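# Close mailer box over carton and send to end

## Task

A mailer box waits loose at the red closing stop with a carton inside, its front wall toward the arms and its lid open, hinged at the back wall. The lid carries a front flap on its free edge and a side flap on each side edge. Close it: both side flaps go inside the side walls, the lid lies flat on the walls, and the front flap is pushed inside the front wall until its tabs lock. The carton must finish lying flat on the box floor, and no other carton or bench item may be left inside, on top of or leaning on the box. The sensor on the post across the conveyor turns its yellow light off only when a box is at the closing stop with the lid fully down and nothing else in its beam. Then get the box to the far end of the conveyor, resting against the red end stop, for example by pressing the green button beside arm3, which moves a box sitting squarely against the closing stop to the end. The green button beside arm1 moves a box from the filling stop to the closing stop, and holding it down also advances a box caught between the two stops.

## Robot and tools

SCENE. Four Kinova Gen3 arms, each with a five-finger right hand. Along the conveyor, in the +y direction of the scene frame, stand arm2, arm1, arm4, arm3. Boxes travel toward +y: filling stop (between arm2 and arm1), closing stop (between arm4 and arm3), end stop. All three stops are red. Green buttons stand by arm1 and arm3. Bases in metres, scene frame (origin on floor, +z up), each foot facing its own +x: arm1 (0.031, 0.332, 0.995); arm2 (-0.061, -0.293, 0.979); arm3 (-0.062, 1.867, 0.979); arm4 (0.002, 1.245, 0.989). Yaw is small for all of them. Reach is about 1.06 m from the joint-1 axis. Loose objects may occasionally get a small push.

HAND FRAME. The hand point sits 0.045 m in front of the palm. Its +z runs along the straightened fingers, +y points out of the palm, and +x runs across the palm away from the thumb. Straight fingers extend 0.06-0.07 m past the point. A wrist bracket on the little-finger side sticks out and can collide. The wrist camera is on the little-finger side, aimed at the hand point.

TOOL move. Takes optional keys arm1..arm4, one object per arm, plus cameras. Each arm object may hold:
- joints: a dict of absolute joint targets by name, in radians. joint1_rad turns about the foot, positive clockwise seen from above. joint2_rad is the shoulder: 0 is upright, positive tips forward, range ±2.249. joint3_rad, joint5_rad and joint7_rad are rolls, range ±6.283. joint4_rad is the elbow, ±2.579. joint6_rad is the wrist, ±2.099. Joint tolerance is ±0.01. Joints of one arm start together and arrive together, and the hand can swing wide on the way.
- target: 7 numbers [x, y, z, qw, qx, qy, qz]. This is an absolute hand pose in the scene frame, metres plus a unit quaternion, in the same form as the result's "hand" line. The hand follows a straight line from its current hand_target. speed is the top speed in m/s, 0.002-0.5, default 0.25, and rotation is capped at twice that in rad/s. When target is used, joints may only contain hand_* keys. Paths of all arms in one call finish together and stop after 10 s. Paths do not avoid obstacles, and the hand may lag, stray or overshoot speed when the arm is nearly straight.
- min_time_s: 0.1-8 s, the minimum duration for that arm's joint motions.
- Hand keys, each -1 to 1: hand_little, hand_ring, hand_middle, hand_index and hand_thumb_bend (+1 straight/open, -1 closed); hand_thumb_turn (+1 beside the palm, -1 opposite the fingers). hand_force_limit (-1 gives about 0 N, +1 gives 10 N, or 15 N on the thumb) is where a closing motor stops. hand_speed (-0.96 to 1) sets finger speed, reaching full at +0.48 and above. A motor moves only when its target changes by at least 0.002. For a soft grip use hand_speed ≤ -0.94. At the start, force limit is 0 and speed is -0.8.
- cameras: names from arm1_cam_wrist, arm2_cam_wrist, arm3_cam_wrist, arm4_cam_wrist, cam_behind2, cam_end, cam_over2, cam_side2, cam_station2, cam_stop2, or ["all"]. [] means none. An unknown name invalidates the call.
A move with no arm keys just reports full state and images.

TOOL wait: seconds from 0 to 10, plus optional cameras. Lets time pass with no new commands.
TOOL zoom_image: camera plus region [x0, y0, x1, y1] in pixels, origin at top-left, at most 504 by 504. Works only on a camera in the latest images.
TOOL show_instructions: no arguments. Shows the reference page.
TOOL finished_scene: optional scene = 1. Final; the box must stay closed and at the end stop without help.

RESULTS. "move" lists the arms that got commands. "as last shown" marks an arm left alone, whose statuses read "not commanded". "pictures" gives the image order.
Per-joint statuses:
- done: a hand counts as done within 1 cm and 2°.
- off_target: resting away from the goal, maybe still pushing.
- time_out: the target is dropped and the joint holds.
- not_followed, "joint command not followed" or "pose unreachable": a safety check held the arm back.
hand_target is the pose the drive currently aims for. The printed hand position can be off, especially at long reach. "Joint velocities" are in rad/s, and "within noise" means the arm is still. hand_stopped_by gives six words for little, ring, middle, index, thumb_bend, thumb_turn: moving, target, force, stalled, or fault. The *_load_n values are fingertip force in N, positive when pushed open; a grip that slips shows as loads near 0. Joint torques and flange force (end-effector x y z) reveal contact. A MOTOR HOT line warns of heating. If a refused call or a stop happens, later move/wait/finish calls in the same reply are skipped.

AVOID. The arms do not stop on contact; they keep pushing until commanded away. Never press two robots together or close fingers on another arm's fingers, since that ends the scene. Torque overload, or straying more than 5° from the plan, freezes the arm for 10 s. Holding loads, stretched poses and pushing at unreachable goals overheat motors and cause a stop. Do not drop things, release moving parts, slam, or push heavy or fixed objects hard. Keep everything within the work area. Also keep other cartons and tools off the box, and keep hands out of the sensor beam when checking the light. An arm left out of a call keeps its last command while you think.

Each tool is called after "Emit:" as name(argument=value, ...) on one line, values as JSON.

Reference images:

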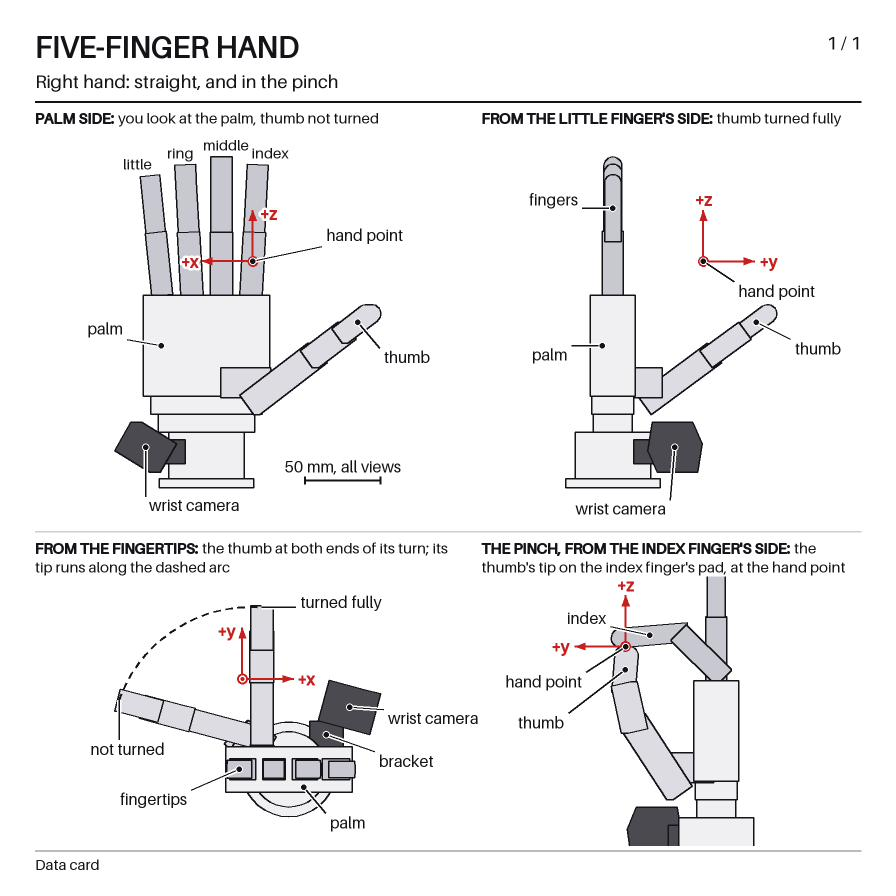

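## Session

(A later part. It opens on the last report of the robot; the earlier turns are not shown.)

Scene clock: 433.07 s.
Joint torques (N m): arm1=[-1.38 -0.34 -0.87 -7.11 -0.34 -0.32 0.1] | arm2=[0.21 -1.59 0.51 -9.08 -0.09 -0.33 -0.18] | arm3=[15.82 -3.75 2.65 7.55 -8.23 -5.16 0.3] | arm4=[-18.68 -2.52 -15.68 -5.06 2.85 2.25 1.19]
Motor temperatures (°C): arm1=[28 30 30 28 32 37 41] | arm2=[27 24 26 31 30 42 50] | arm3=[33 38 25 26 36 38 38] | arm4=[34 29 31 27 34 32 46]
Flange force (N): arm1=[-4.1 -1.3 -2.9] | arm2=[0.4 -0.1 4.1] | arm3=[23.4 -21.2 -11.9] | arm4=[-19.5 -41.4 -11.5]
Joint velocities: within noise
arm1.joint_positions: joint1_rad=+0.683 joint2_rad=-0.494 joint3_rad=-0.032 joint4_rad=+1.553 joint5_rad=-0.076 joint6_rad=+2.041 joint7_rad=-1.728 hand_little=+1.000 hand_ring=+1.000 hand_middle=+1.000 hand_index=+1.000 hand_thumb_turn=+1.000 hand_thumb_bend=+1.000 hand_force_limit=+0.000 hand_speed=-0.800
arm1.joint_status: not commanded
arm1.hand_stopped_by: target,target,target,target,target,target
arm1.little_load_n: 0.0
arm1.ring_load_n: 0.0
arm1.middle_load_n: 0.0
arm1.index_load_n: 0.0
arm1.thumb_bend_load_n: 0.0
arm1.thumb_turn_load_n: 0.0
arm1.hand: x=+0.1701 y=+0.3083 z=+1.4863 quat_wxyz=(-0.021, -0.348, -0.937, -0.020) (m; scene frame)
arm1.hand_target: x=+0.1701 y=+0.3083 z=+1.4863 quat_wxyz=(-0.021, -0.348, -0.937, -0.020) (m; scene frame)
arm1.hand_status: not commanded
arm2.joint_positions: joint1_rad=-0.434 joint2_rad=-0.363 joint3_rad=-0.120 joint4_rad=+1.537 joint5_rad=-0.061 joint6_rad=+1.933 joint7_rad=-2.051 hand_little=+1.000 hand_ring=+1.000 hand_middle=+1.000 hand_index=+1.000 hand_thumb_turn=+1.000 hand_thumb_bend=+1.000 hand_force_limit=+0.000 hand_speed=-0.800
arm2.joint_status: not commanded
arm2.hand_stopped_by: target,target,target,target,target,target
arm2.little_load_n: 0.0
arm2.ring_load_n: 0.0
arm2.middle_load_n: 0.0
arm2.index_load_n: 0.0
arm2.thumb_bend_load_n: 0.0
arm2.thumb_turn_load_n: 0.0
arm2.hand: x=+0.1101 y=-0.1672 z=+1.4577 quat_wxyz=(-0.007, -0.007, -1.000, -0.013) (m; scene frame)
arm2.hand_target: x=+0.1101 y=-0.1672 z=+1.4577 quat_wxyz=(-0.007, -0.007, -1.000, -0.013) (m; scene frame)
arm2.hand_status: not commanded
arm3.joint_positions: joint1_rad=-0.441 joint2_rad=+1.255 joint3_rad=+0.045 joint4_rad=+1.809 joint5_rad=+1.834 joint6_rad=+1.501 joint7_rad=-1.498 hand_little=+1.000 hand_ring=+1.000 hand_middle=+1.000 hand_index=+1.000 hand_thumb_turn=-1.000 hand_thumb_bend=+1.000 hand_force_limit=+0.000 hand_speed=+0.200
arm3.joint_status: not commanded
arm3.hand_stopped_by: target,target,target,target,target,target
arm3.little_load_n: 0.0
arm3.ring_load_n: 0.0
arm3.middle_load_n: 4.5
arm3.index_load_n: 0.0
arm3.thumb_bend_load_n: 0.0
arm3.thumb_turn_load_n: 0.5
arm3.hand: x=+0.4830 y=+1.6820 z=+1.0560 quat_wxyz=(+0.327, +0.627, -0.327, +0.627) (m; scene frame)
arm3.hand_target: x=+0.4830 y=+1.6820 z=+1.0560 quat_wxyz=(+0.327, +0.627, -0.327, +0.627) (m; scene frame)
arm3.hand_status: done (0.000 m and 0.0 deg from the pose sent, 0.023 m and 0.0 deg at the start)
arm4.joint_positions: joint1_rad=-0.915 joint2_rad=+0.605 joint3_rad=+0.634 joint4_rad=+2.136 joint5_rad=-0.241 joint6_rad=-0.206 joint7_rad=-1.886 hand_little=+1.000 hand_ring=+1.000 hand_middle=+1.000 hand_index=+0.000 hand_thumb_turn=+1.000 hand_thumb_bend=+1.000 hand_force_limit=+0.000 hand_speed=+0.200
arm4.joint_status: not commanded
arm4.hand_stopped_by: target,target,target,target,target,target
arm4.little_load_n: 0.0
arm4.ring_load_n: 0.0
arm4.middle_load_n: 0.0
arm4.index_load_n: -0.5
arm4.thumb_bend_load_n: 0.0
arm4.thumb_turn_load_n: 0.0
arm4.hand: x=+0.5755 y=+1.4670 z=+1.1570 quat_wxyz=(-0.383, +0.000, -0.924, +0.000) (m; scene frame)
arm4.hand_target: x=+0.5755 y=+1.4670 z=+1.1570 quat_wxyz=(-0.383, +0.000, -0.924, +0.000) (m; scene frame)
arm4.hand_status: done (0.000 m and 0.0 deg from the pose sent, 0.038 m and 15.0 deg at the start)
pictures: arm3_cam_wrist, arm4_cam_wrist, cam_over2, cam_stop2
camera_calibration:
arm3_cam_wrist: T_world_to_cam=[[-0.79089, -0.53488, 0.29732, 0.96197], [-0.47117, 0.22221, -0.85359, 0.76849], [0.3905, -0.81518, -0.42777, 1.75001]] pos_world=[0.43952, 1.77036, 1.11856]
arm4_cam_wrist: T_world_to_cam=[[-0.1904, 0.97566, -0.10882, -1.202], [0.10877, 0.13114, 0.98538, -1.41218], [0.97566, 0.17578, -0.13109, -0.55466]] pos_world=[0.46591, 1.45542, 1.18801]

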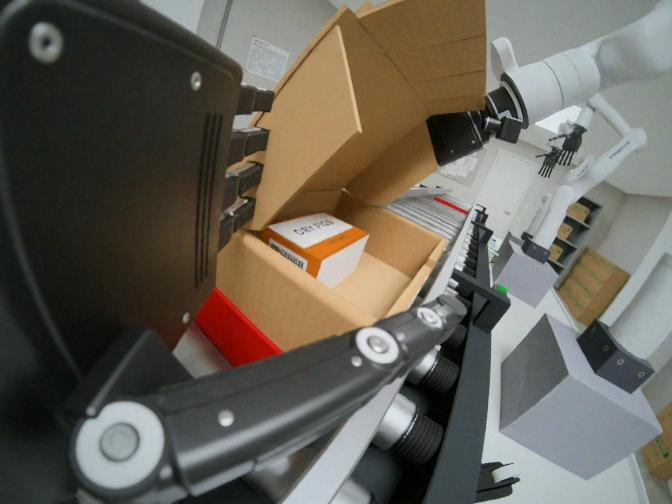

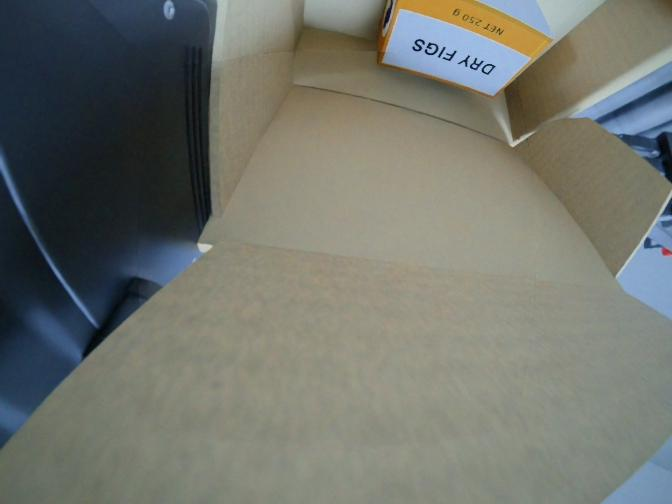

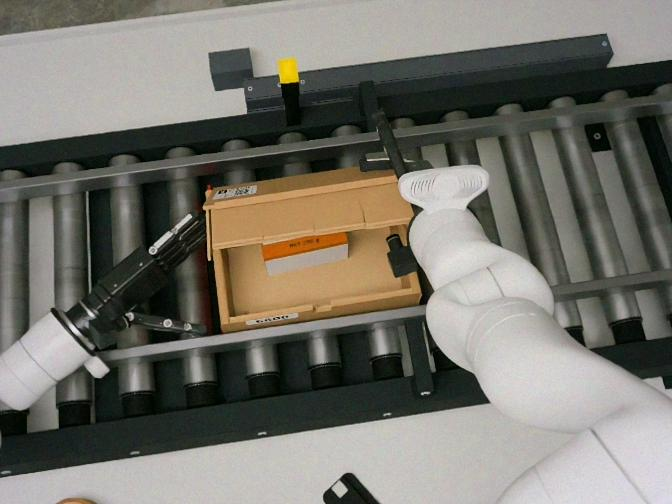

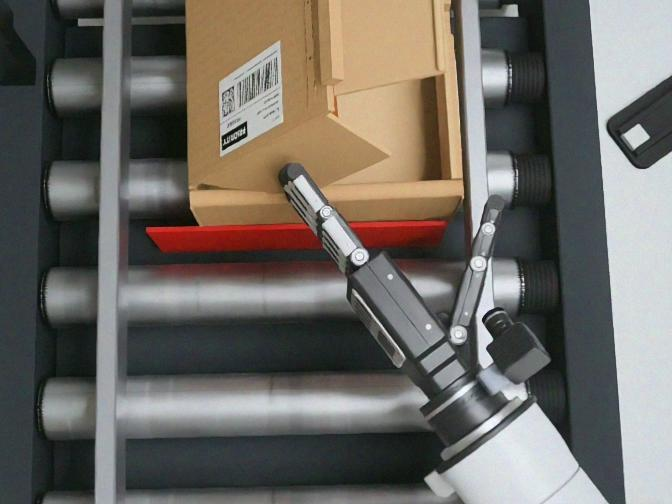

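Emit:
move(cameras=["cam_side2", "cam_station2", "arm3_cam_wrist", "cam_stop2", "cam_end"])

Emit:
zoom_image(camera="cam_side2", region=[300, 170, 480, 290])

Emit:
zoom_image(camera="cam_station2", region=[140, 160, 400, 300])

Emit:
zoom_image(camera="arm3_cam_wrist", region=[200, 100, 480, 340])

Emit:
zoom_image(camera="cam_stop2", region=[160, 100, 420, 260])

Emit:
zoom_image(camera="cam_end", region=[440, 40, 640, 220])

Scene clock: 468.67 s.
Joint torques (N m): arm1=[-1.41 -0.29 -0.89 -7.13 -0.32 -0.33 0.1] | arm2=[0.21 -1.6 0.53 -9.08 -0.09 -0.37 -0.21] | arm3=[15.76 -3.78 2.7 7.48 -8.29 -5.18 0.26] | arm4=[-18.69 -2.51 -15.62 -5.05 2.87 2.22 1.22]
Motor temperatures (°C): arm1=[28 30 30 28 32 37 41] | arm2=[27 24 26 31 30 42 50] | arm3=[33 37 25 26 36 38 38] | arm4=[35 28 31 27 34 32 46]
Flange force (N): arm1=[-3.9 -1.4 -2.8] | arm2=[0.4 -0.1 4.0] | arm3=[23.4 -21.0 -11.8] | arm4=[-19.5 -41.4 -11.4]
Joint velocities: within noise
arm1.joint_positions: joint1_rad=+0.683 joint2_rad=-0.494 joint3_rad=-0.032 joint4_rad=+1.553 joint5_rad=-0.076 joint6_rad=+2.041 joint7_rad=-1.728 hand_little=+1.000 hand_ring=+1.000 hand_middle=+1.000 hand_index=+1.000 hand_thumb_turn=+1.000 hand_thumb_bend=+1.000 hand_force_limit=+0.000 hand_speed=-0.800
arm1.joint_status: not commanded
arm1.hand_stopped_by: target,target,target,target,target,target
arm1.little_load_n: 0.0
arm1.ring_load_n: 0.0
arm1.middle_load_n: 0.0
arm1.index_load_n: 0.0
arm1.thumb_bend_load_n: 0.0
arm1.thumb_turn_load_n: 0.0
arm1.hand: x=+0.1701 y=+0.3083 z=+1.4863 quat_wxyz=(-0.021, -0.348, -0.937, -0.020) (m; scene frame)
arm1.hand_target: x=+0.1701 y=+0.3083 z=+1.4863 quat_wxyz=(-0.021, -0.348, -0.937, -0.020) (m; scene frame)
arm1.hand_status: not commanded
arm2.joint_positions: joint1_rad=-0.434 joint2_rad=-0.363 joint3_rad=-0.120 joint4_rad=+1.537 joint5_rad=-0.061 joint6_rad=+1.933 joint7_rad=-2.051 hand_little=+1.000 hand_ring=+1.000 hand_middle=+1.000 hand_index=+1.000 hand_thumb_turn=+1.000 hand_thumb_bend=+1.000 hand_force_limit=+0.000 hand_speed=-0.800
arm2.joint_status: not commanded
arm2.hand_stopped_by: target,target,target,target,target,target
arm2.little_load_n: 0.0
arm2.ring_load_n: 0.0
arm2.middle_load_n: 0.0
arm2.index_load_n: 0.0
arm2.thumb_bend_load_n: 0.0
arm2.thumb_turn_load_n: 0.0
arm2.hand: x=+0.1101 y=-0.1672 z=+1.4577 quat_wxyz=(-0.007, -0.007, -1.000, -0.013) (m; scene frame)
arm2.hand_target: x=+0.1101 y=-0.1672 z=+1.4577 quat_wxyz=(-0.007, -0.007, -1.000, -0.013) (m; scene frame)
arm2.hand_status: not commanded
arm3.joint_positions: joint1_rad=-0.441 joint2_rad=+1.255 joint3_rad=+0.045 joint4_rad=+1.809 joint5_rad=+1.834 joint6_rad=+1.501 joint7_rad=-1.498 hand_little=+1.000 hand_ring=+1.000 hand_middle=+1.000 hand_index=+1.000 hand_thumb_turn=-1.000 hand_thumb_bend=+1.000 hand_force_limit=+0.000 hand_speed=+0.200
arm3.joint_status: not commanded
arm3.hand_stopped_by: target,target,target,target,target,target
arm3.little_load_n: 0.0
arm3.ring_load_n: 0.0
arm3.middle_load_n: 4.5
arm3.index_load_n: 0.0
arm3.thumb_bend_load_n: 0.0
arm3.thumb_turn_load_n: 0.5
arm3.hand: x=+0.4830 y=+1.6820 z=+1.0560 quat_wxyz=(+0.327, +0.627, -0.327, +0.627) (m; scene frame)
arm3.hand_target: x=+0.4830 y=+1.6820 z=+1.0560 quat_wxyz=(+0.327, +0.627, -0.327, +0.627) (m; scene frame)
arm3.hand_status: done (0.000 m and 0.0 deg from the pose sent, 0.023 m and 0.0 deg at the start)
arm4.joint_positions: joint1_rad=-0.915 joint2_rad=+0.605 joint3_rad=+0.634 joint4_rad=+2.136 joint5_rad=-0.241 joint6_rad=-0.206 joint7_rad=-1.886 hand_little=+1.000 hand_ring=+1.000 hand_middle=+1.000 hand_index=+0.000 hand_thumb_turn=+1.000 hand_thumb_bend=+1.000 hand_force_limit=+0.000 hand_speed=+0.200
arm4.joint_status: not commanded
arm4.hand_stopped_by: target,target,target,target,target,target
arm4.little_load_n: 0.0
arm4.ring_load_n: 0.0
arm4.middle_load_n: 0.0
arm4.index_load_n: -0.5
arm4.thumb_bend_load_n: 0.0
arm4.thumb_turn_load_n: 0.0
arm4.hand: x=+0.5755 y=+1.4670 z=+1.1570 quat_wxyz=(-0.383, +0.000, -0.924, +0.000) (m; scene frame)
arm4.hand_target: x=+0.5755 y=+1.4670 z=+1.1570 quat_wxyz=(-0.383, +0.000, -0.924, +0.000) (m; scene frame)
arm4.hand_status: done (0.000 m and 0.0 deg from the pose sent, 0.038 m and 15.0 deg at the start)
pictures: arm3_cam_wrist, cam_end, cam_side2, cam_station2, cam_stop2
camera_calibration:
arm3_cam_wrist: T_world_to_cam=[[-0.79089, -0.53488, 0.29732, 0.96197], [-0.47117, 0.22221, -0.85359, 0.76849], [0.3905, -0.81518, -0.42777, 1.75001]] pos_world=[0.43952, 1.77036, 1.11856]

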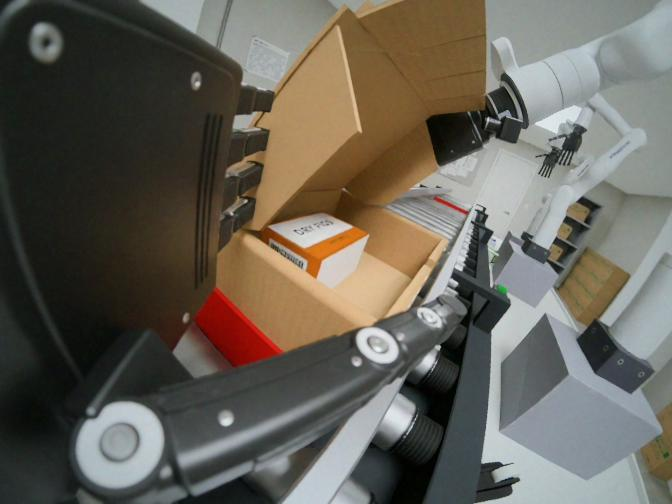

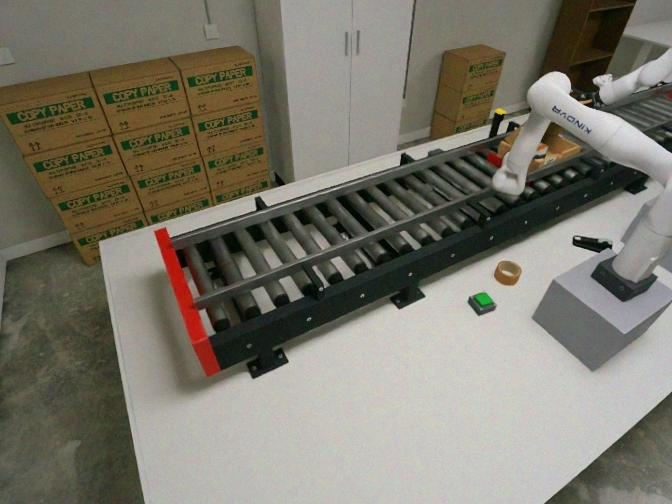

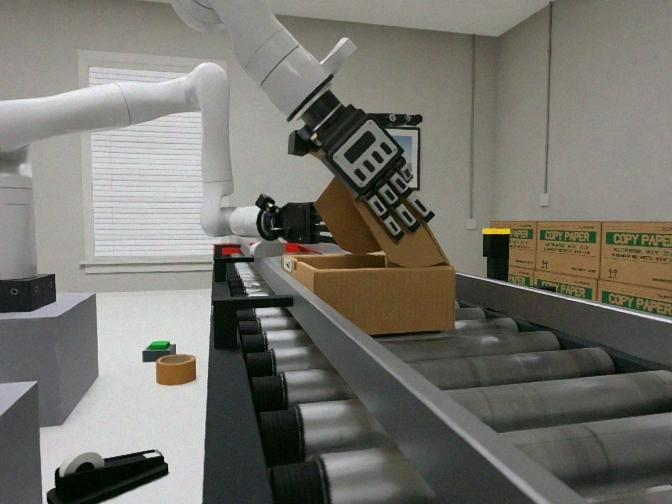

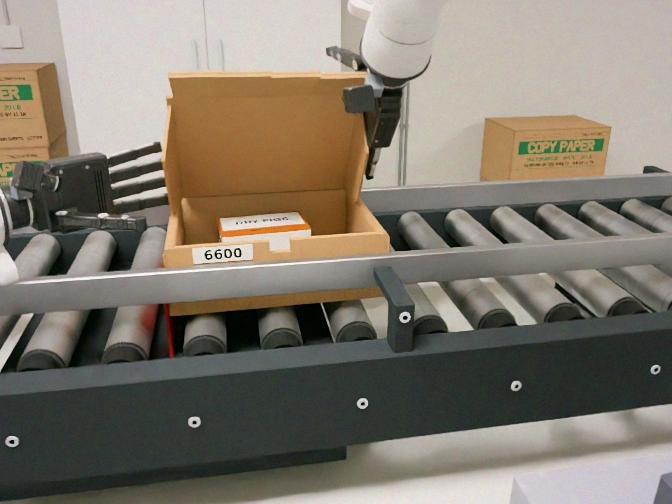

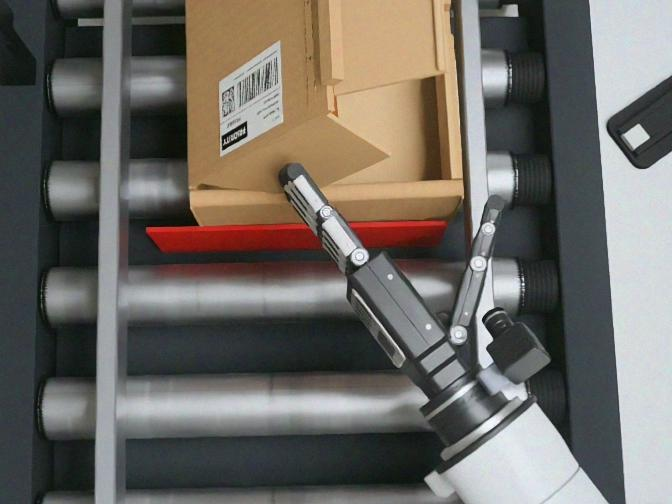

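Scaled by 2.800 from the camera's image (finer frame: 960x720).

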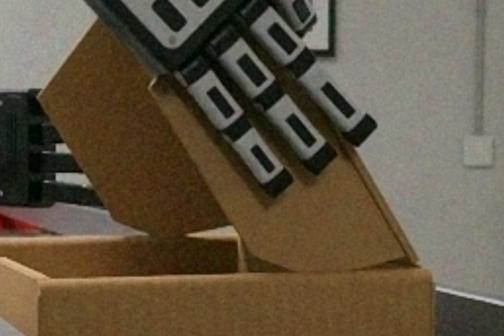

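Scaled by 1.938 from the camera's image (finer frame: 960x720).

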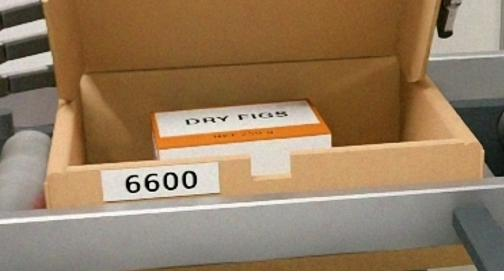

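Scaled by 1.800 from the camera's image (finer frame: 960x720).

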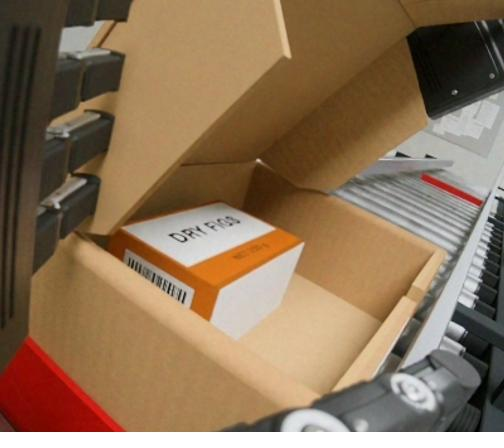

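Scaled by 1.938 from the camera's image (finer frame: 960x720).

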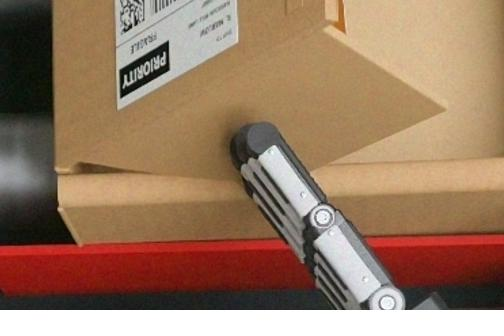

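Scaled by 2.520 from the camera's image (finer frame: 960x720).

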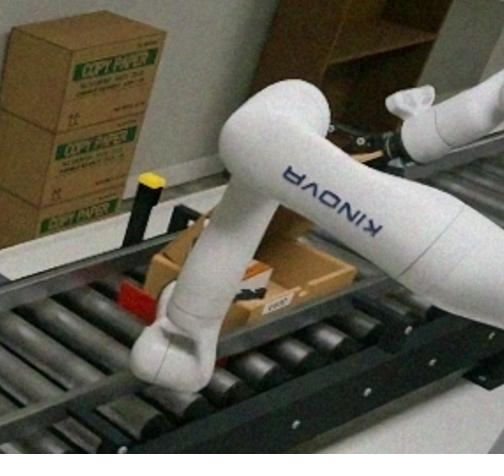

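Emit:
move(arm4={"target": [0.555, 1.463, 1.156, 0.3827, 0, 0.9239, 0], "speed": 0.06}, arm3={"target": [0.464, 1.676, 1.058, 0.3265, 0.6272, -0.3265, 0.6272], "speed": 0.06}, cameras=["cam_side2", "cam_station2", "arm3_cam_wrist", "cam_stop2"])

Emit:
zoom_image(camera="cam_side2", region=[300, 170, 480, 290])

Emit:
zoom_image(camera="arm3_cam_wrist", region=[200, 100, 480, 340])

Scene clock: 485.83 s.
Joint torques (N m): arm1=[-1.4 -0.34 -0.89 -7.15 -0.34 -0.31 0.1] | arm2=[0.28 -1.59 0.52 -9.08 -0.05 -0.35 -0.22] | arm3=[6.24 -16.66 6.35 1.25 -2.92 2.57 0.16] | arm4=[-2.59 -11.73 2.76 -6.77 -0.03 -1.95 0.32]
Motor temperatures (°C): arm1=[28 30 30 28 32 37 41] | arm2=[27 24 26 31 30 42 50] | arm3=[33 37 25 26 37 38 38] | arm4=[35 28 31 27 34 32 46]
Flange force (N): arm1=[-4.0 -1.3 -2.8] | arm2=[0.4 -0.1 4.1] | arm3=[2.1 -7.6 -5.7] | arm4=[2.0 -11.7 2.3]
move: arm3 done; arm4 done
Joint velocities: within noise
arm1, arm2: as last shown
arm2.index_load_n: -0.5
arm3.joint_positions: joint1_rad=-0.442 joint2_rad=+1.247 joint3_rad=+0.043 joint4_rad=+1.877 joint5_rad=+1.836 joint6_rad=+1.518 joint7_rad=-1.555 hand_little=+1.000 hand_ring=+1.000 hand_middle=+1.000 hand_index=+1.000 hand_thumb_turn=-1.000 hand_thumb_bend=+1.000 hand_force_limit=+0.000 hand_speed=+0.200
arm3.joint_status: not commanded
arm3.hand_stopped_by: target,target,target,target,target,target
arm3.little_load_n: 0.0
arm3.ring_load_n: 0.0
arm3.middle_load_n: 1.5
arm3.index_load_n: 0.0
arm3.thumb_bend_load_n: 0.0
arm3.thumb_turn_load_n: 0.5
arm3.hand: x=+0.4640 y=+1.6760 z=+1.0580 quat_wxyz=(+0.327, +0.627, -0.327, +0.627)
arm3.hand_target: x=+0.4640 y=+1.6760 z=+1.0580 quat_wxyz=(+0.327, +0.627, -0.326, +0.627)
arm3.hand_status: done (0.000 m and 0.0 deg from the pose sent, 0.020 m and 0.0 deg at the start)
arm4.joint_positions: joint1_rad=-0.954 joint2_rad=+0.585 joint3_rad=+0.652 joint4_rad=+2.201 joint5_rad=-0.254 joint6_rad=-0.243 joint7_rad=-1.886 hand_little=+1.000 hand_ring=+1.000 hand_middle=+1.000 hand_index=+0.000 hand_thumb_turn=+1.000 hand_thumb_bend=+1.000 hand_force_limit=+0.000 hand_speed=+0.200
arm4.joint_status: not commanded
arm4.hand_stopped_by: target,target,target,target,target,target
arm4.little_load_n: 0.0
arm4.ring_load_n: 0.0
arm4.middle_load_n: 0.0
arm4.index_load_n: 0.0
arm4.thumb_bend_load_n: 0.0
arm4.thumb_turn_load_n: 0.0
arm4.hand: x=+0.5550 y=+1.4630 z=+1.1560 quat_wxyz=(-0.383, +0.000, -0.924, +0.000)
arm4.hand_target: x=+0.5550 y=+1.4630 z=+1.1560 quat_wxyz=(-0.383, +0.000, -0.924, +0.000)
arm4.hand_status: done (0.000 m and 0.0 deg from the pose sent, 0.021 m and 0.0 deg at the start)
pictures: arm3_cam_wrist, cam_side2, cam_station2, cam_stop2
arm3_cam_wrist: T_world_to_cam=[[-0.79089, -0.53488, 0.29732, 0.94314], [-0.47117, 0.22221, -0.85359, 0.76258], [0.3905, -0.81518, -0.42777, 1.7534]] pos_world=[0.42052, 1.76436, 1.12056]

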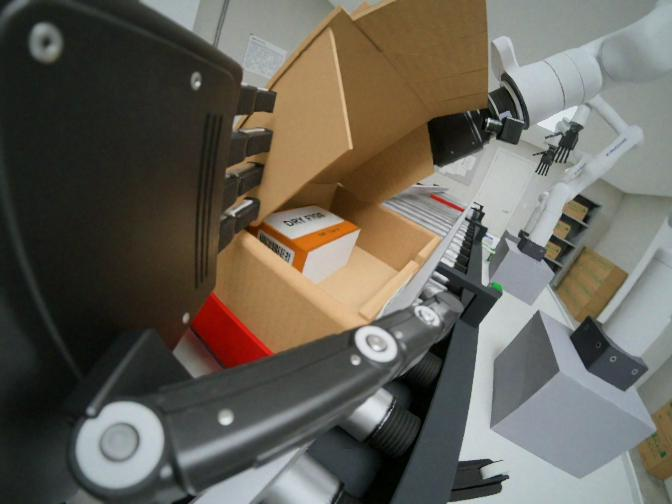

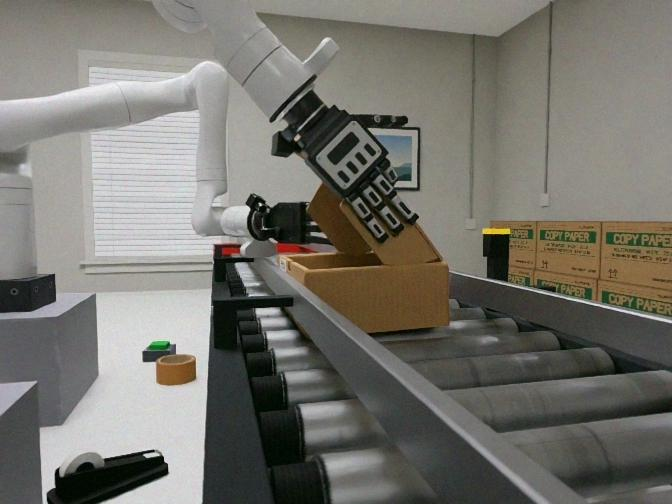

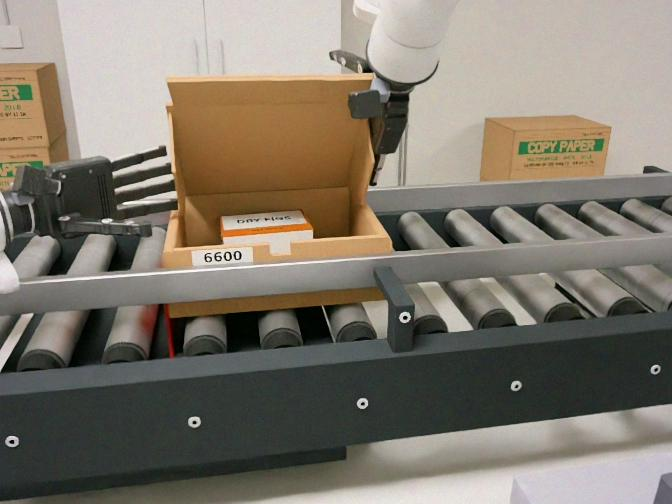

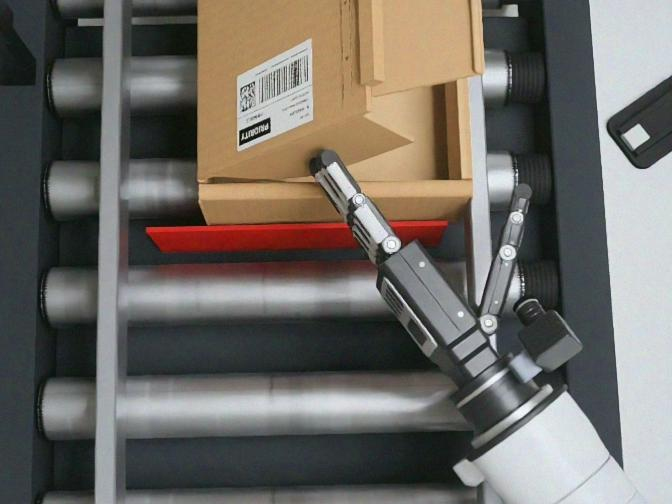

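Scaled by 2.800 from the camera's image (finer frame: 960x720).

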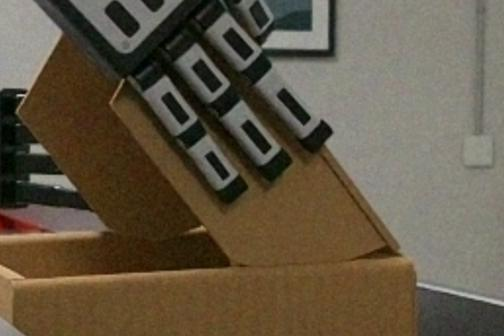

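Scaled by 1.800 from the camera's image (finer frame: 960x720).

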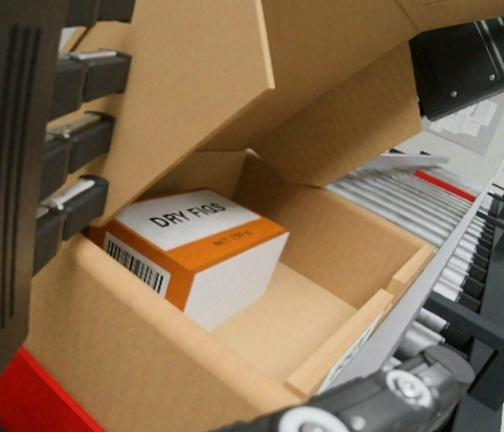

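Emit:
move(arm4={"target": [0.527, 1.463, 1.140, 0.4617, 0, 0.887, 0], "speed": 0.06}, arm3={"target": [0.440, 1.676, 1.052, 0.3265, 0.6272, -0.3265, 0.6272], "speed": 0.06}, cameras=["cam_side2", "cam_station2", "arm3_cam_wrist", "cam_stop2", "cam_over2"])

Emit:
zoom_image(camera="cam_side2", region=[260, 170, 480, 340])

Emit:
zoom_image(camera="arm3_cam_wrist", region=[200, 100, 480, 340])

Scene clock: 497.90 s.
Joint torques (N m): arm1=[-1.39 -0.32 -0.84 -7.13 -0.32 -0.28 0.11] | arm2=[0.24 -1.61 0.53 -9.06 -0.07 -0.37 -0.2] | arm3=[5.27 6.57 -2.43 9.54 -3.8 -4.82 2.54] | arm4=[-3.96 -10.3 1.22 -3.4 0.84 -1.24 0.47]
Motor temperatures (°C): arm1=[28 30 30 28 32 37 41] | arm2=[26 24 26 31 30 42 50] | arm3=[33 37 25 26 36 38 38] | arm4=[35 28 31 27 34 32 46]
Flange force (N): arm1=[-4.0 -1.2 -2.7] | arm2=[0.4 0.0 3.9] | arm3=[44.4 -19.1 3.7] | arm4=[-3.7 -11.8 -1.1]
move: arm3 done; arm4 done
Joint velocities: within noise
arm1, arm2: as last shown
arm2.index_load_n: 0.0
arm3.joint_positions: joint1_rad=-0.454 joint2_rad=+1.262 joint3_rad=+0.031 joint4_rad=+1.941 joint5_rad=+1.822 joint6_rad=+1.549 joint7_rad=-1.629 hand_little=+1.000 hand_ring=+1.000 hand_middle=+1.000 hand_index=+1.000 hand_thumb_turn=-1.000 hand_thumb_bend=+1.000 hand_force_limit=+0.000 hand_speed=+0.200
arm3.joint_status: not commanded
arm3.hand_stopped_by: target,target,target,target,target,target
arm3.little_load_n: 0.0
arm3.ring_load_n: 0.0
arm3.middle_load_n: 1.0
arm3.index_load_n: 0.0
arm3.thumb_bend_load_n: 0.0
arm3.thumb_turn_load_n: 0.5
arm3.hand: x=+0.4400 y=+1.6760 z=+1.0520 quat_wxyz=(+0.326, +0.627, -0.327, +0.627)
arm3.hand_target: x=+0.4400 y=+1.6760 z=+1.0520 quat_wxyz=(+0.326, +0.627, -0.327, +0.627)
arm3.hand_status: done (0.000 m and 0.0 deg from the pose sent, 0.025 m and 0.0 deg at the start)
arm4.joint_positions: joint1_rad=-1.028 joint2_rad=+0.742 joint3_rad=+0.609 joint4_rad=+2.399 joint5_rad=-0.359 joint6_rad=-0.687 joint7_rad=-1.986 hand_little=+1.000 hand_ring=+1.000 hand_middle=+1.000 hand_index=+0.000 hand_thumb_turn=+1.000 hand_thumb_bend=+1.000 hand_force_limit=+0.000 hand_speed=+0.200
arm4.joint_status: not commanded
arm4.hand_stopped_by: target,target,target,target,target,target
arm4.little_load_n: 0.0
arm4.ring_load_n: 0.0
arm4.middle_load_n: 0.0
arm4.index_load_n: 0.5
arm4.thumb_bend_load_n: 0.0
arm4.thumb_turn_load_n: 0.0
arm4.hand: x=+0.5270 y=+1.4630 z=+1.1400 quat_wxyz=(-0.462, +0.000, -0.887, +0.000)
arm4.hand_target: x=+0.5270 y=+1.4630 z=+1.1400 quat_wxyz=(-0.462, +0.000, -0.887, +0.000)
arm4.hand_status: done (0.000 m and 0.0 deg from the pose sent, 0.032 m and 10.0 deg at the start)
pictures: arm3_cam_wrist, cam_over2, cam_side2, cam_station2, cam_stop2
arm3_cam_wrist: T_world_to_cam=[[-0.79089, -0.53488, 0.29732, 0.92595], [-0.47117, 0.22221, -0.85359, 0.74615], [0.3905, -0.81518, -0.42777, 1.7602]] pos_world=[0.39652, 1.76436, 1.11456]

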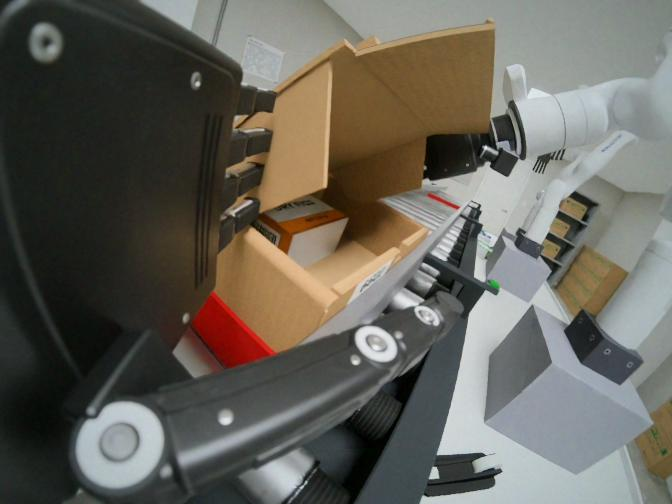

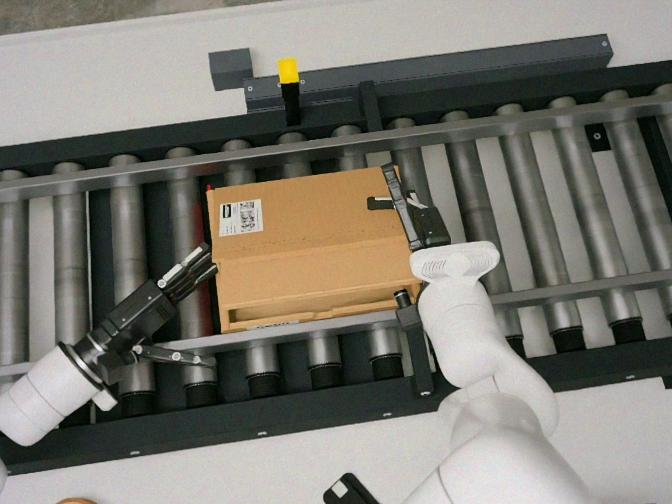

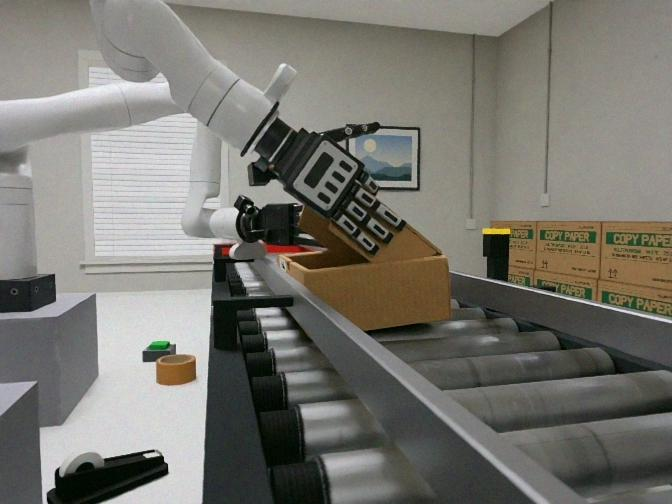

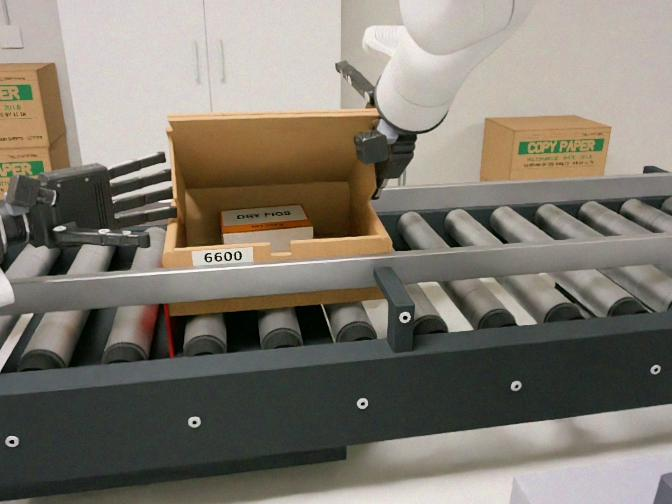

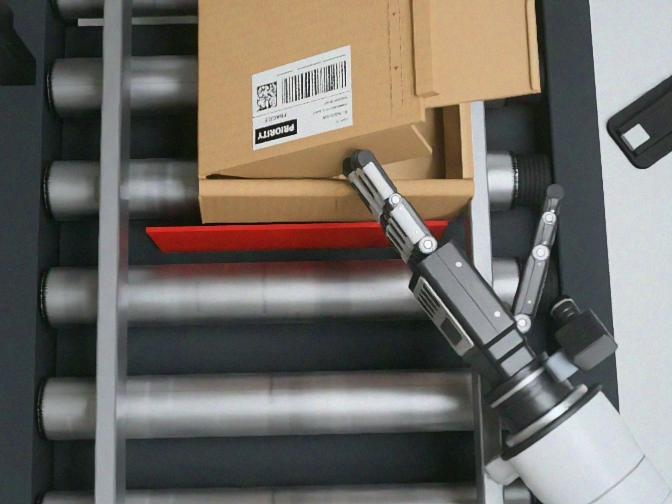

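Scaled by 2.291 from the camera's image (finer frame: 960x720).

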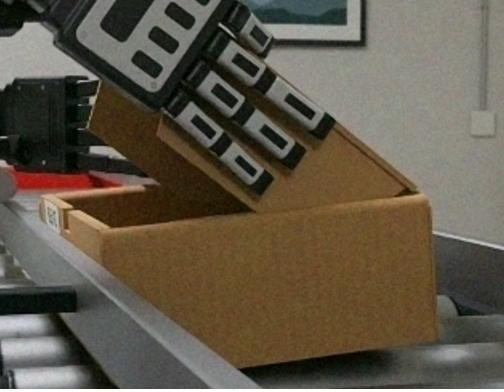

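Scaled by 1.800 from the camera's image (finer frame: 960x720).

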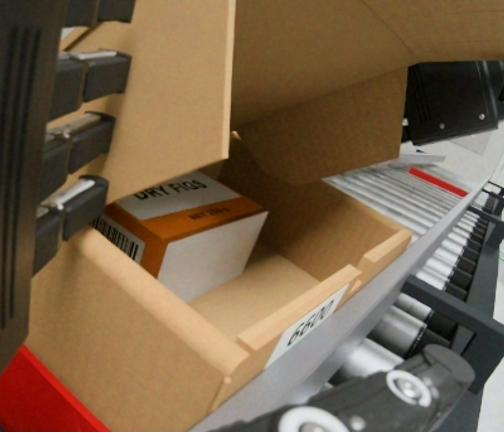

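Emit:
move(arm3={"target": [0.44, 1.682, 1.072, 0.3265, 0.6272, -0.3265, 0.6272], "speed": 0.1})

Emit:
move(arm3={"target": [0.42, 1.80, 1.20, 0.3265, 0.6272, -0.3265, 0.6272], "speed": 0.25}, cameras=["cam_side2", "cam_over2", "cam_stop2", "cam_station2"])

Emit:
move(arm3={"joints": {"joint1_rad": -0.6, "joint2_rad": 0.7, "joint3_rad": 0, "joint4_rad": 1.8, "joint5_rad": 1.57, "joint6_rad": 1.57, "joint7_rad": -3.4}, "min_time_s": 2}, cameras=["cam_side2", "arm3_cam_wrist"])

Scene clock: 618.43 s.
Joint torques (N m): arm1=[-1.37 -0.33 -0.91 -7.11 -0.33 -0.31 0.12] | arm2=[0.2 -1.6 0.47 -9.11 -0.07 -0.39 -0.21] | arm3=[1.13 -16.79 3.35 -0.66 -0.03 2.08 0.1] | arm4=[-0.57 -11.05 4.68 -2.5 -0.6 -1.67 0.3]
Motor temperatures (°C): arm1=[27 29 30 27 32 37 41] | arm2=[26 24 26 31 30 41 49] | arm3=[32 36 25 27 35 38 38] | arm4=[34 27 30 26 34 32 45]
Flange force (N): arm1=[-4.0 -1.4 -2.9] | arm2=[0.4 -0.3 4.0] | arm3=[3.2 0.6 -3.2] | arm4=[-0.4 -5.0 -0.9]
move: arm3 done
Joint velocities: within noise
arm1, arm2, arm4: as last shown
arm1.thumb_bend_load_n: -0.5
arm2.index_load_n: 0.5
arm3.joint_positions: joint1_rad=-0.465 joint2_rad=+1.210 joint3_rad=+0.026 joint4_rad=+1.964 joint5_rad=+1.811 joint6_rad=+1.546 joint7_rad=-1.599 hand_little=+1.000 hand_ring=+1.000 hand_middle=+1.000 hand_index=+1.000 hand_thumb_turn=-1.000 hand_thumb_bend=+1.000 hand_force_limit=+0.000 hand_speed=+0.200
arm3.joint_status: not commanded
arm3.hand_stopped_by: target,target,target,target,target,target
arm3.little_load_n: 0.0
arm3.ring_load_n: 0.0
arm3.middle_load_n: 0.0
arm3.index_load_n: 0.0
arm3.thumb_bend_load_n: 0.0
arm3.thumb_turn_load_n: 0.5
arm3.hand: x=+0.4400 y=+1.6820 z=+1.0720 quat_wxyz=(+0.327, +0.627, -0.327, +0.627)
arm3.hand_target: x=+0.4400 y=+1.6820 z=+1.0720 quat_wxyz=(+0.327, +0.627, -0.327, +0.627)
arm3.hand_status: done (0.000 m and 0.0 deg from the pose sent, 0.021 m and 0.0 deg at the start)
arm4.index_load_n: 0.0
pictures: none

Scene clock: 619.73 s.
Joint torques (N m): arm1=[-1.37 -0.3 -0.9 -7.1 -0.32 -0.3 0.1] | arm2=[0.24 -1.56 0.51 -9.07 -0.08 -0.34 -0.22] | arm3=[1.21 -15.92 2.3 -2.6 0.78 2 0.04] | arm4=[-0.57 -11.07 4.66 -2.46 -0.59 -1.7 0.29]
Motor temperatures (°C): arm1=[27 29 30 27 32 37 41] | arm2=[26 24 26 31 30 41 49] | arm3=[32 36 25 27 35 38 38] | arm4=[34 27 30 26 34 32 45]
Flange force (N): arm1=[-4.0 -1.4 -2.9] | arm2=[0.5 -0.2 4.1] | arm3=[2.8 1.9 -2.9] | arm4=[-0.6 -4.8 -0.8]
move: arm3 done
Joint velocities: within noise
arm1, arm2, arm4: as last shown
arm1.thumb_bend_load_n: 0.0
arm2.index_load_n: 0.0
arm3.joint_positions: joint1_rad=-0.671 joint2_rad=+0.892 joint3_rad=-0.078 joint4_rad=+1.956 joint5_rad=+1.562 joint6_rad=+1.628 joint7_rad=-1.268 hand_little=+1.000 hand_ring=+1.000 hand_middle=+1.000 hand_index=+1.000 hand_thumb_turn=-1.000 hand_thumb_bend=+1.000 hand_force_limit=+0.000 hand_speed=+0.200
arm3.joint_status: not commanded
arm3.hand_stopped_by: target,target,target,target,target,target
arm3.little_load_n: 0.0
arm3.ring_load_n: 0.0
arm3.middle_load_n: 0.0
arm3.index_load_n: 0.0
arm3.thumb_bend_load_n: 0.0
arm3.thumb_turn_load_n: 0.5
arm3.hand: x=+0.4200 y=+1.8000 z=+1.2000 quat_wxyz=(+0.326, +0.627, -0.327, +0.627)
arm3.hand_target: x=+0.4200 y=+1.8000 z=+1.2000 quat_wxyz=(+0.326, +0.627, -0.327, +0.627)
arm3.hand_status: done (0.000 m and 0.0 deg from the pose sent, 0.175 m and 0.0 deg at the start)
pictures: cam_over2, cam_side2, cam_station2, cam_stop2

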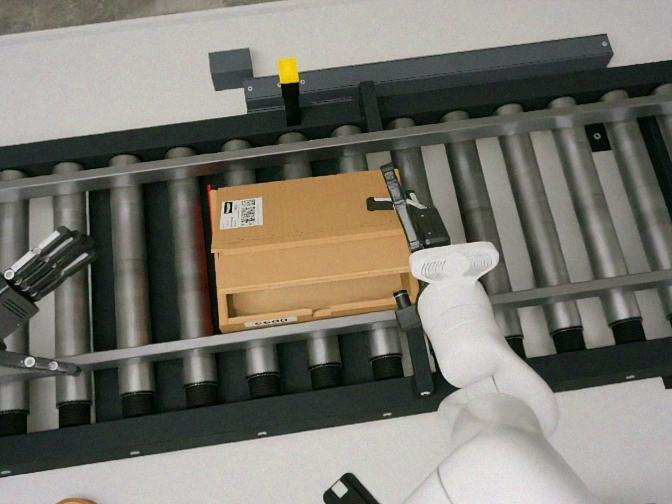

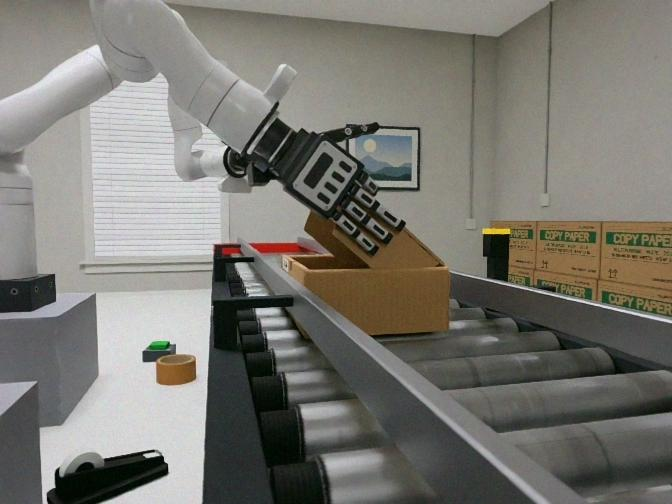

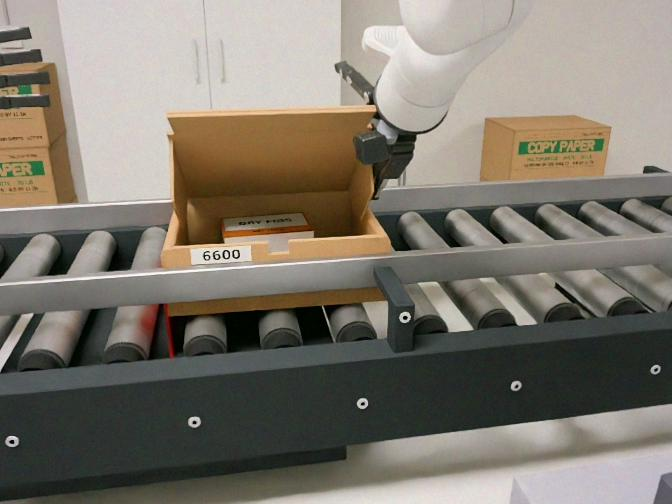

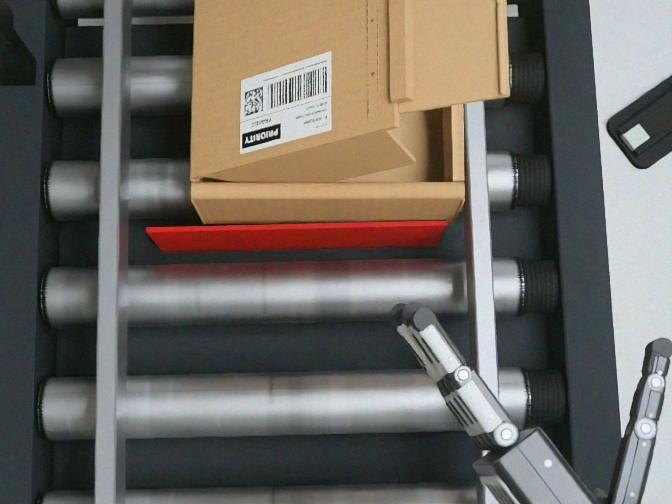

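Scene clock: 622.13 s.
Joint torques (N m): arm1=[-1.4 -0.34 -0.87 -7.15 -0.31 -0.29 0.1] | arm2=[0.25 -1.57 0.51 -9.13 -0.08 -0.37 -0.2] | arm3=[1.21 -15.83 2.38 -5.24 1.5 1.61 -0.03] | arm4=[-0.54 -11.08 4.66 -2.53 -0.59 -1.68 0.28]
Motor temperatures (°C): arm1=[27 29 30 27 32 37 41] | arm2=[26 24 26 31 30 41 49] | arm3=[32 36 25 27 35 38 38] | arm4=[34 27 30 26 34 32 45]
Flange force (N): arm1=[-4.0 -1.3 -2.7] | arm2=[0.5 -0.2 4.2] | arm3=[0.2 -3.5 -3.0] | arm4=[-0.4 -4.8 -1.0]
move: arm3 done
Joint velocities: within noise
arm1, arm2, arm4: as last shown
arm1.thumb_bend_load_n: -0.5
arm3.joint_positions: joint1_rad=-0.600 joint2_rad=+0.700 joint3_rad=+0.000 joint4_rad=+1.800 joint5_rad=+1.570 joint6_rad=+1.570 joint7_rad=-3.400 hand_little=+1.000 hand_ring=+1.000 hand_middle=+1.000 hand_index=+1.000 hand_thumb_turn=-1.000 hand_thumb_bend=+1.000 hand_force_limit=+0.000 hand_speed=+0.200
arm3.joint_status: all done
arm3.hand_stopped_by: target,target,target,target,target,target
arm3.little_load_n: 0.0
arm3.ring_load_n: -0.5
arm3.middle_load_n: 0.0
arm3.index_load_n: 0.0
arm3.thumb_bend_load_n: 0.0
arm3.thumb_turn_load_n: 0.0
arm3.hand: x=+0.5620 y=+1.8262 z=+1.3281 quat_wxyz=(-0.464, -0.138, -0.691, +0.537)
arm3.hand_target: x=+0.5620 y=+1.8262 z=+1.3281 quat_wxyz=(-0.464, -0.138, -0.691, +0.537)
arm3.hand_status: not commanded
arm4.thumb_bend_load_n: -0.5
pictures: arm3_cam_wrist, cam_side2
arm3_cam_wrist: T_world_to_cam=[[0.49128, 0.29032, -0.82119, 0.27861], [0.40841, 0.75596, 0.51159, -2.27622], [0.76932, -0.58671, 0.25282, 0.41906]] pos_world=[0.47036, 1.88573, 1.28733]

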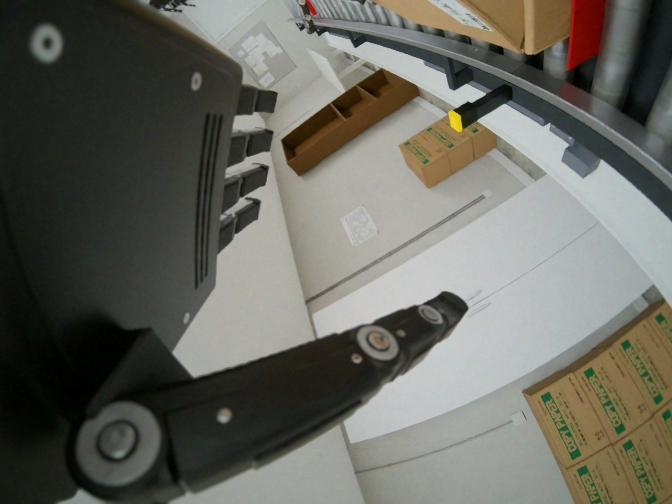

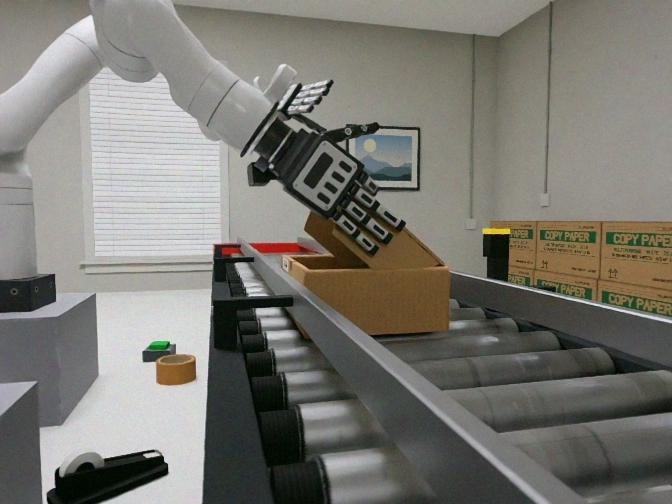

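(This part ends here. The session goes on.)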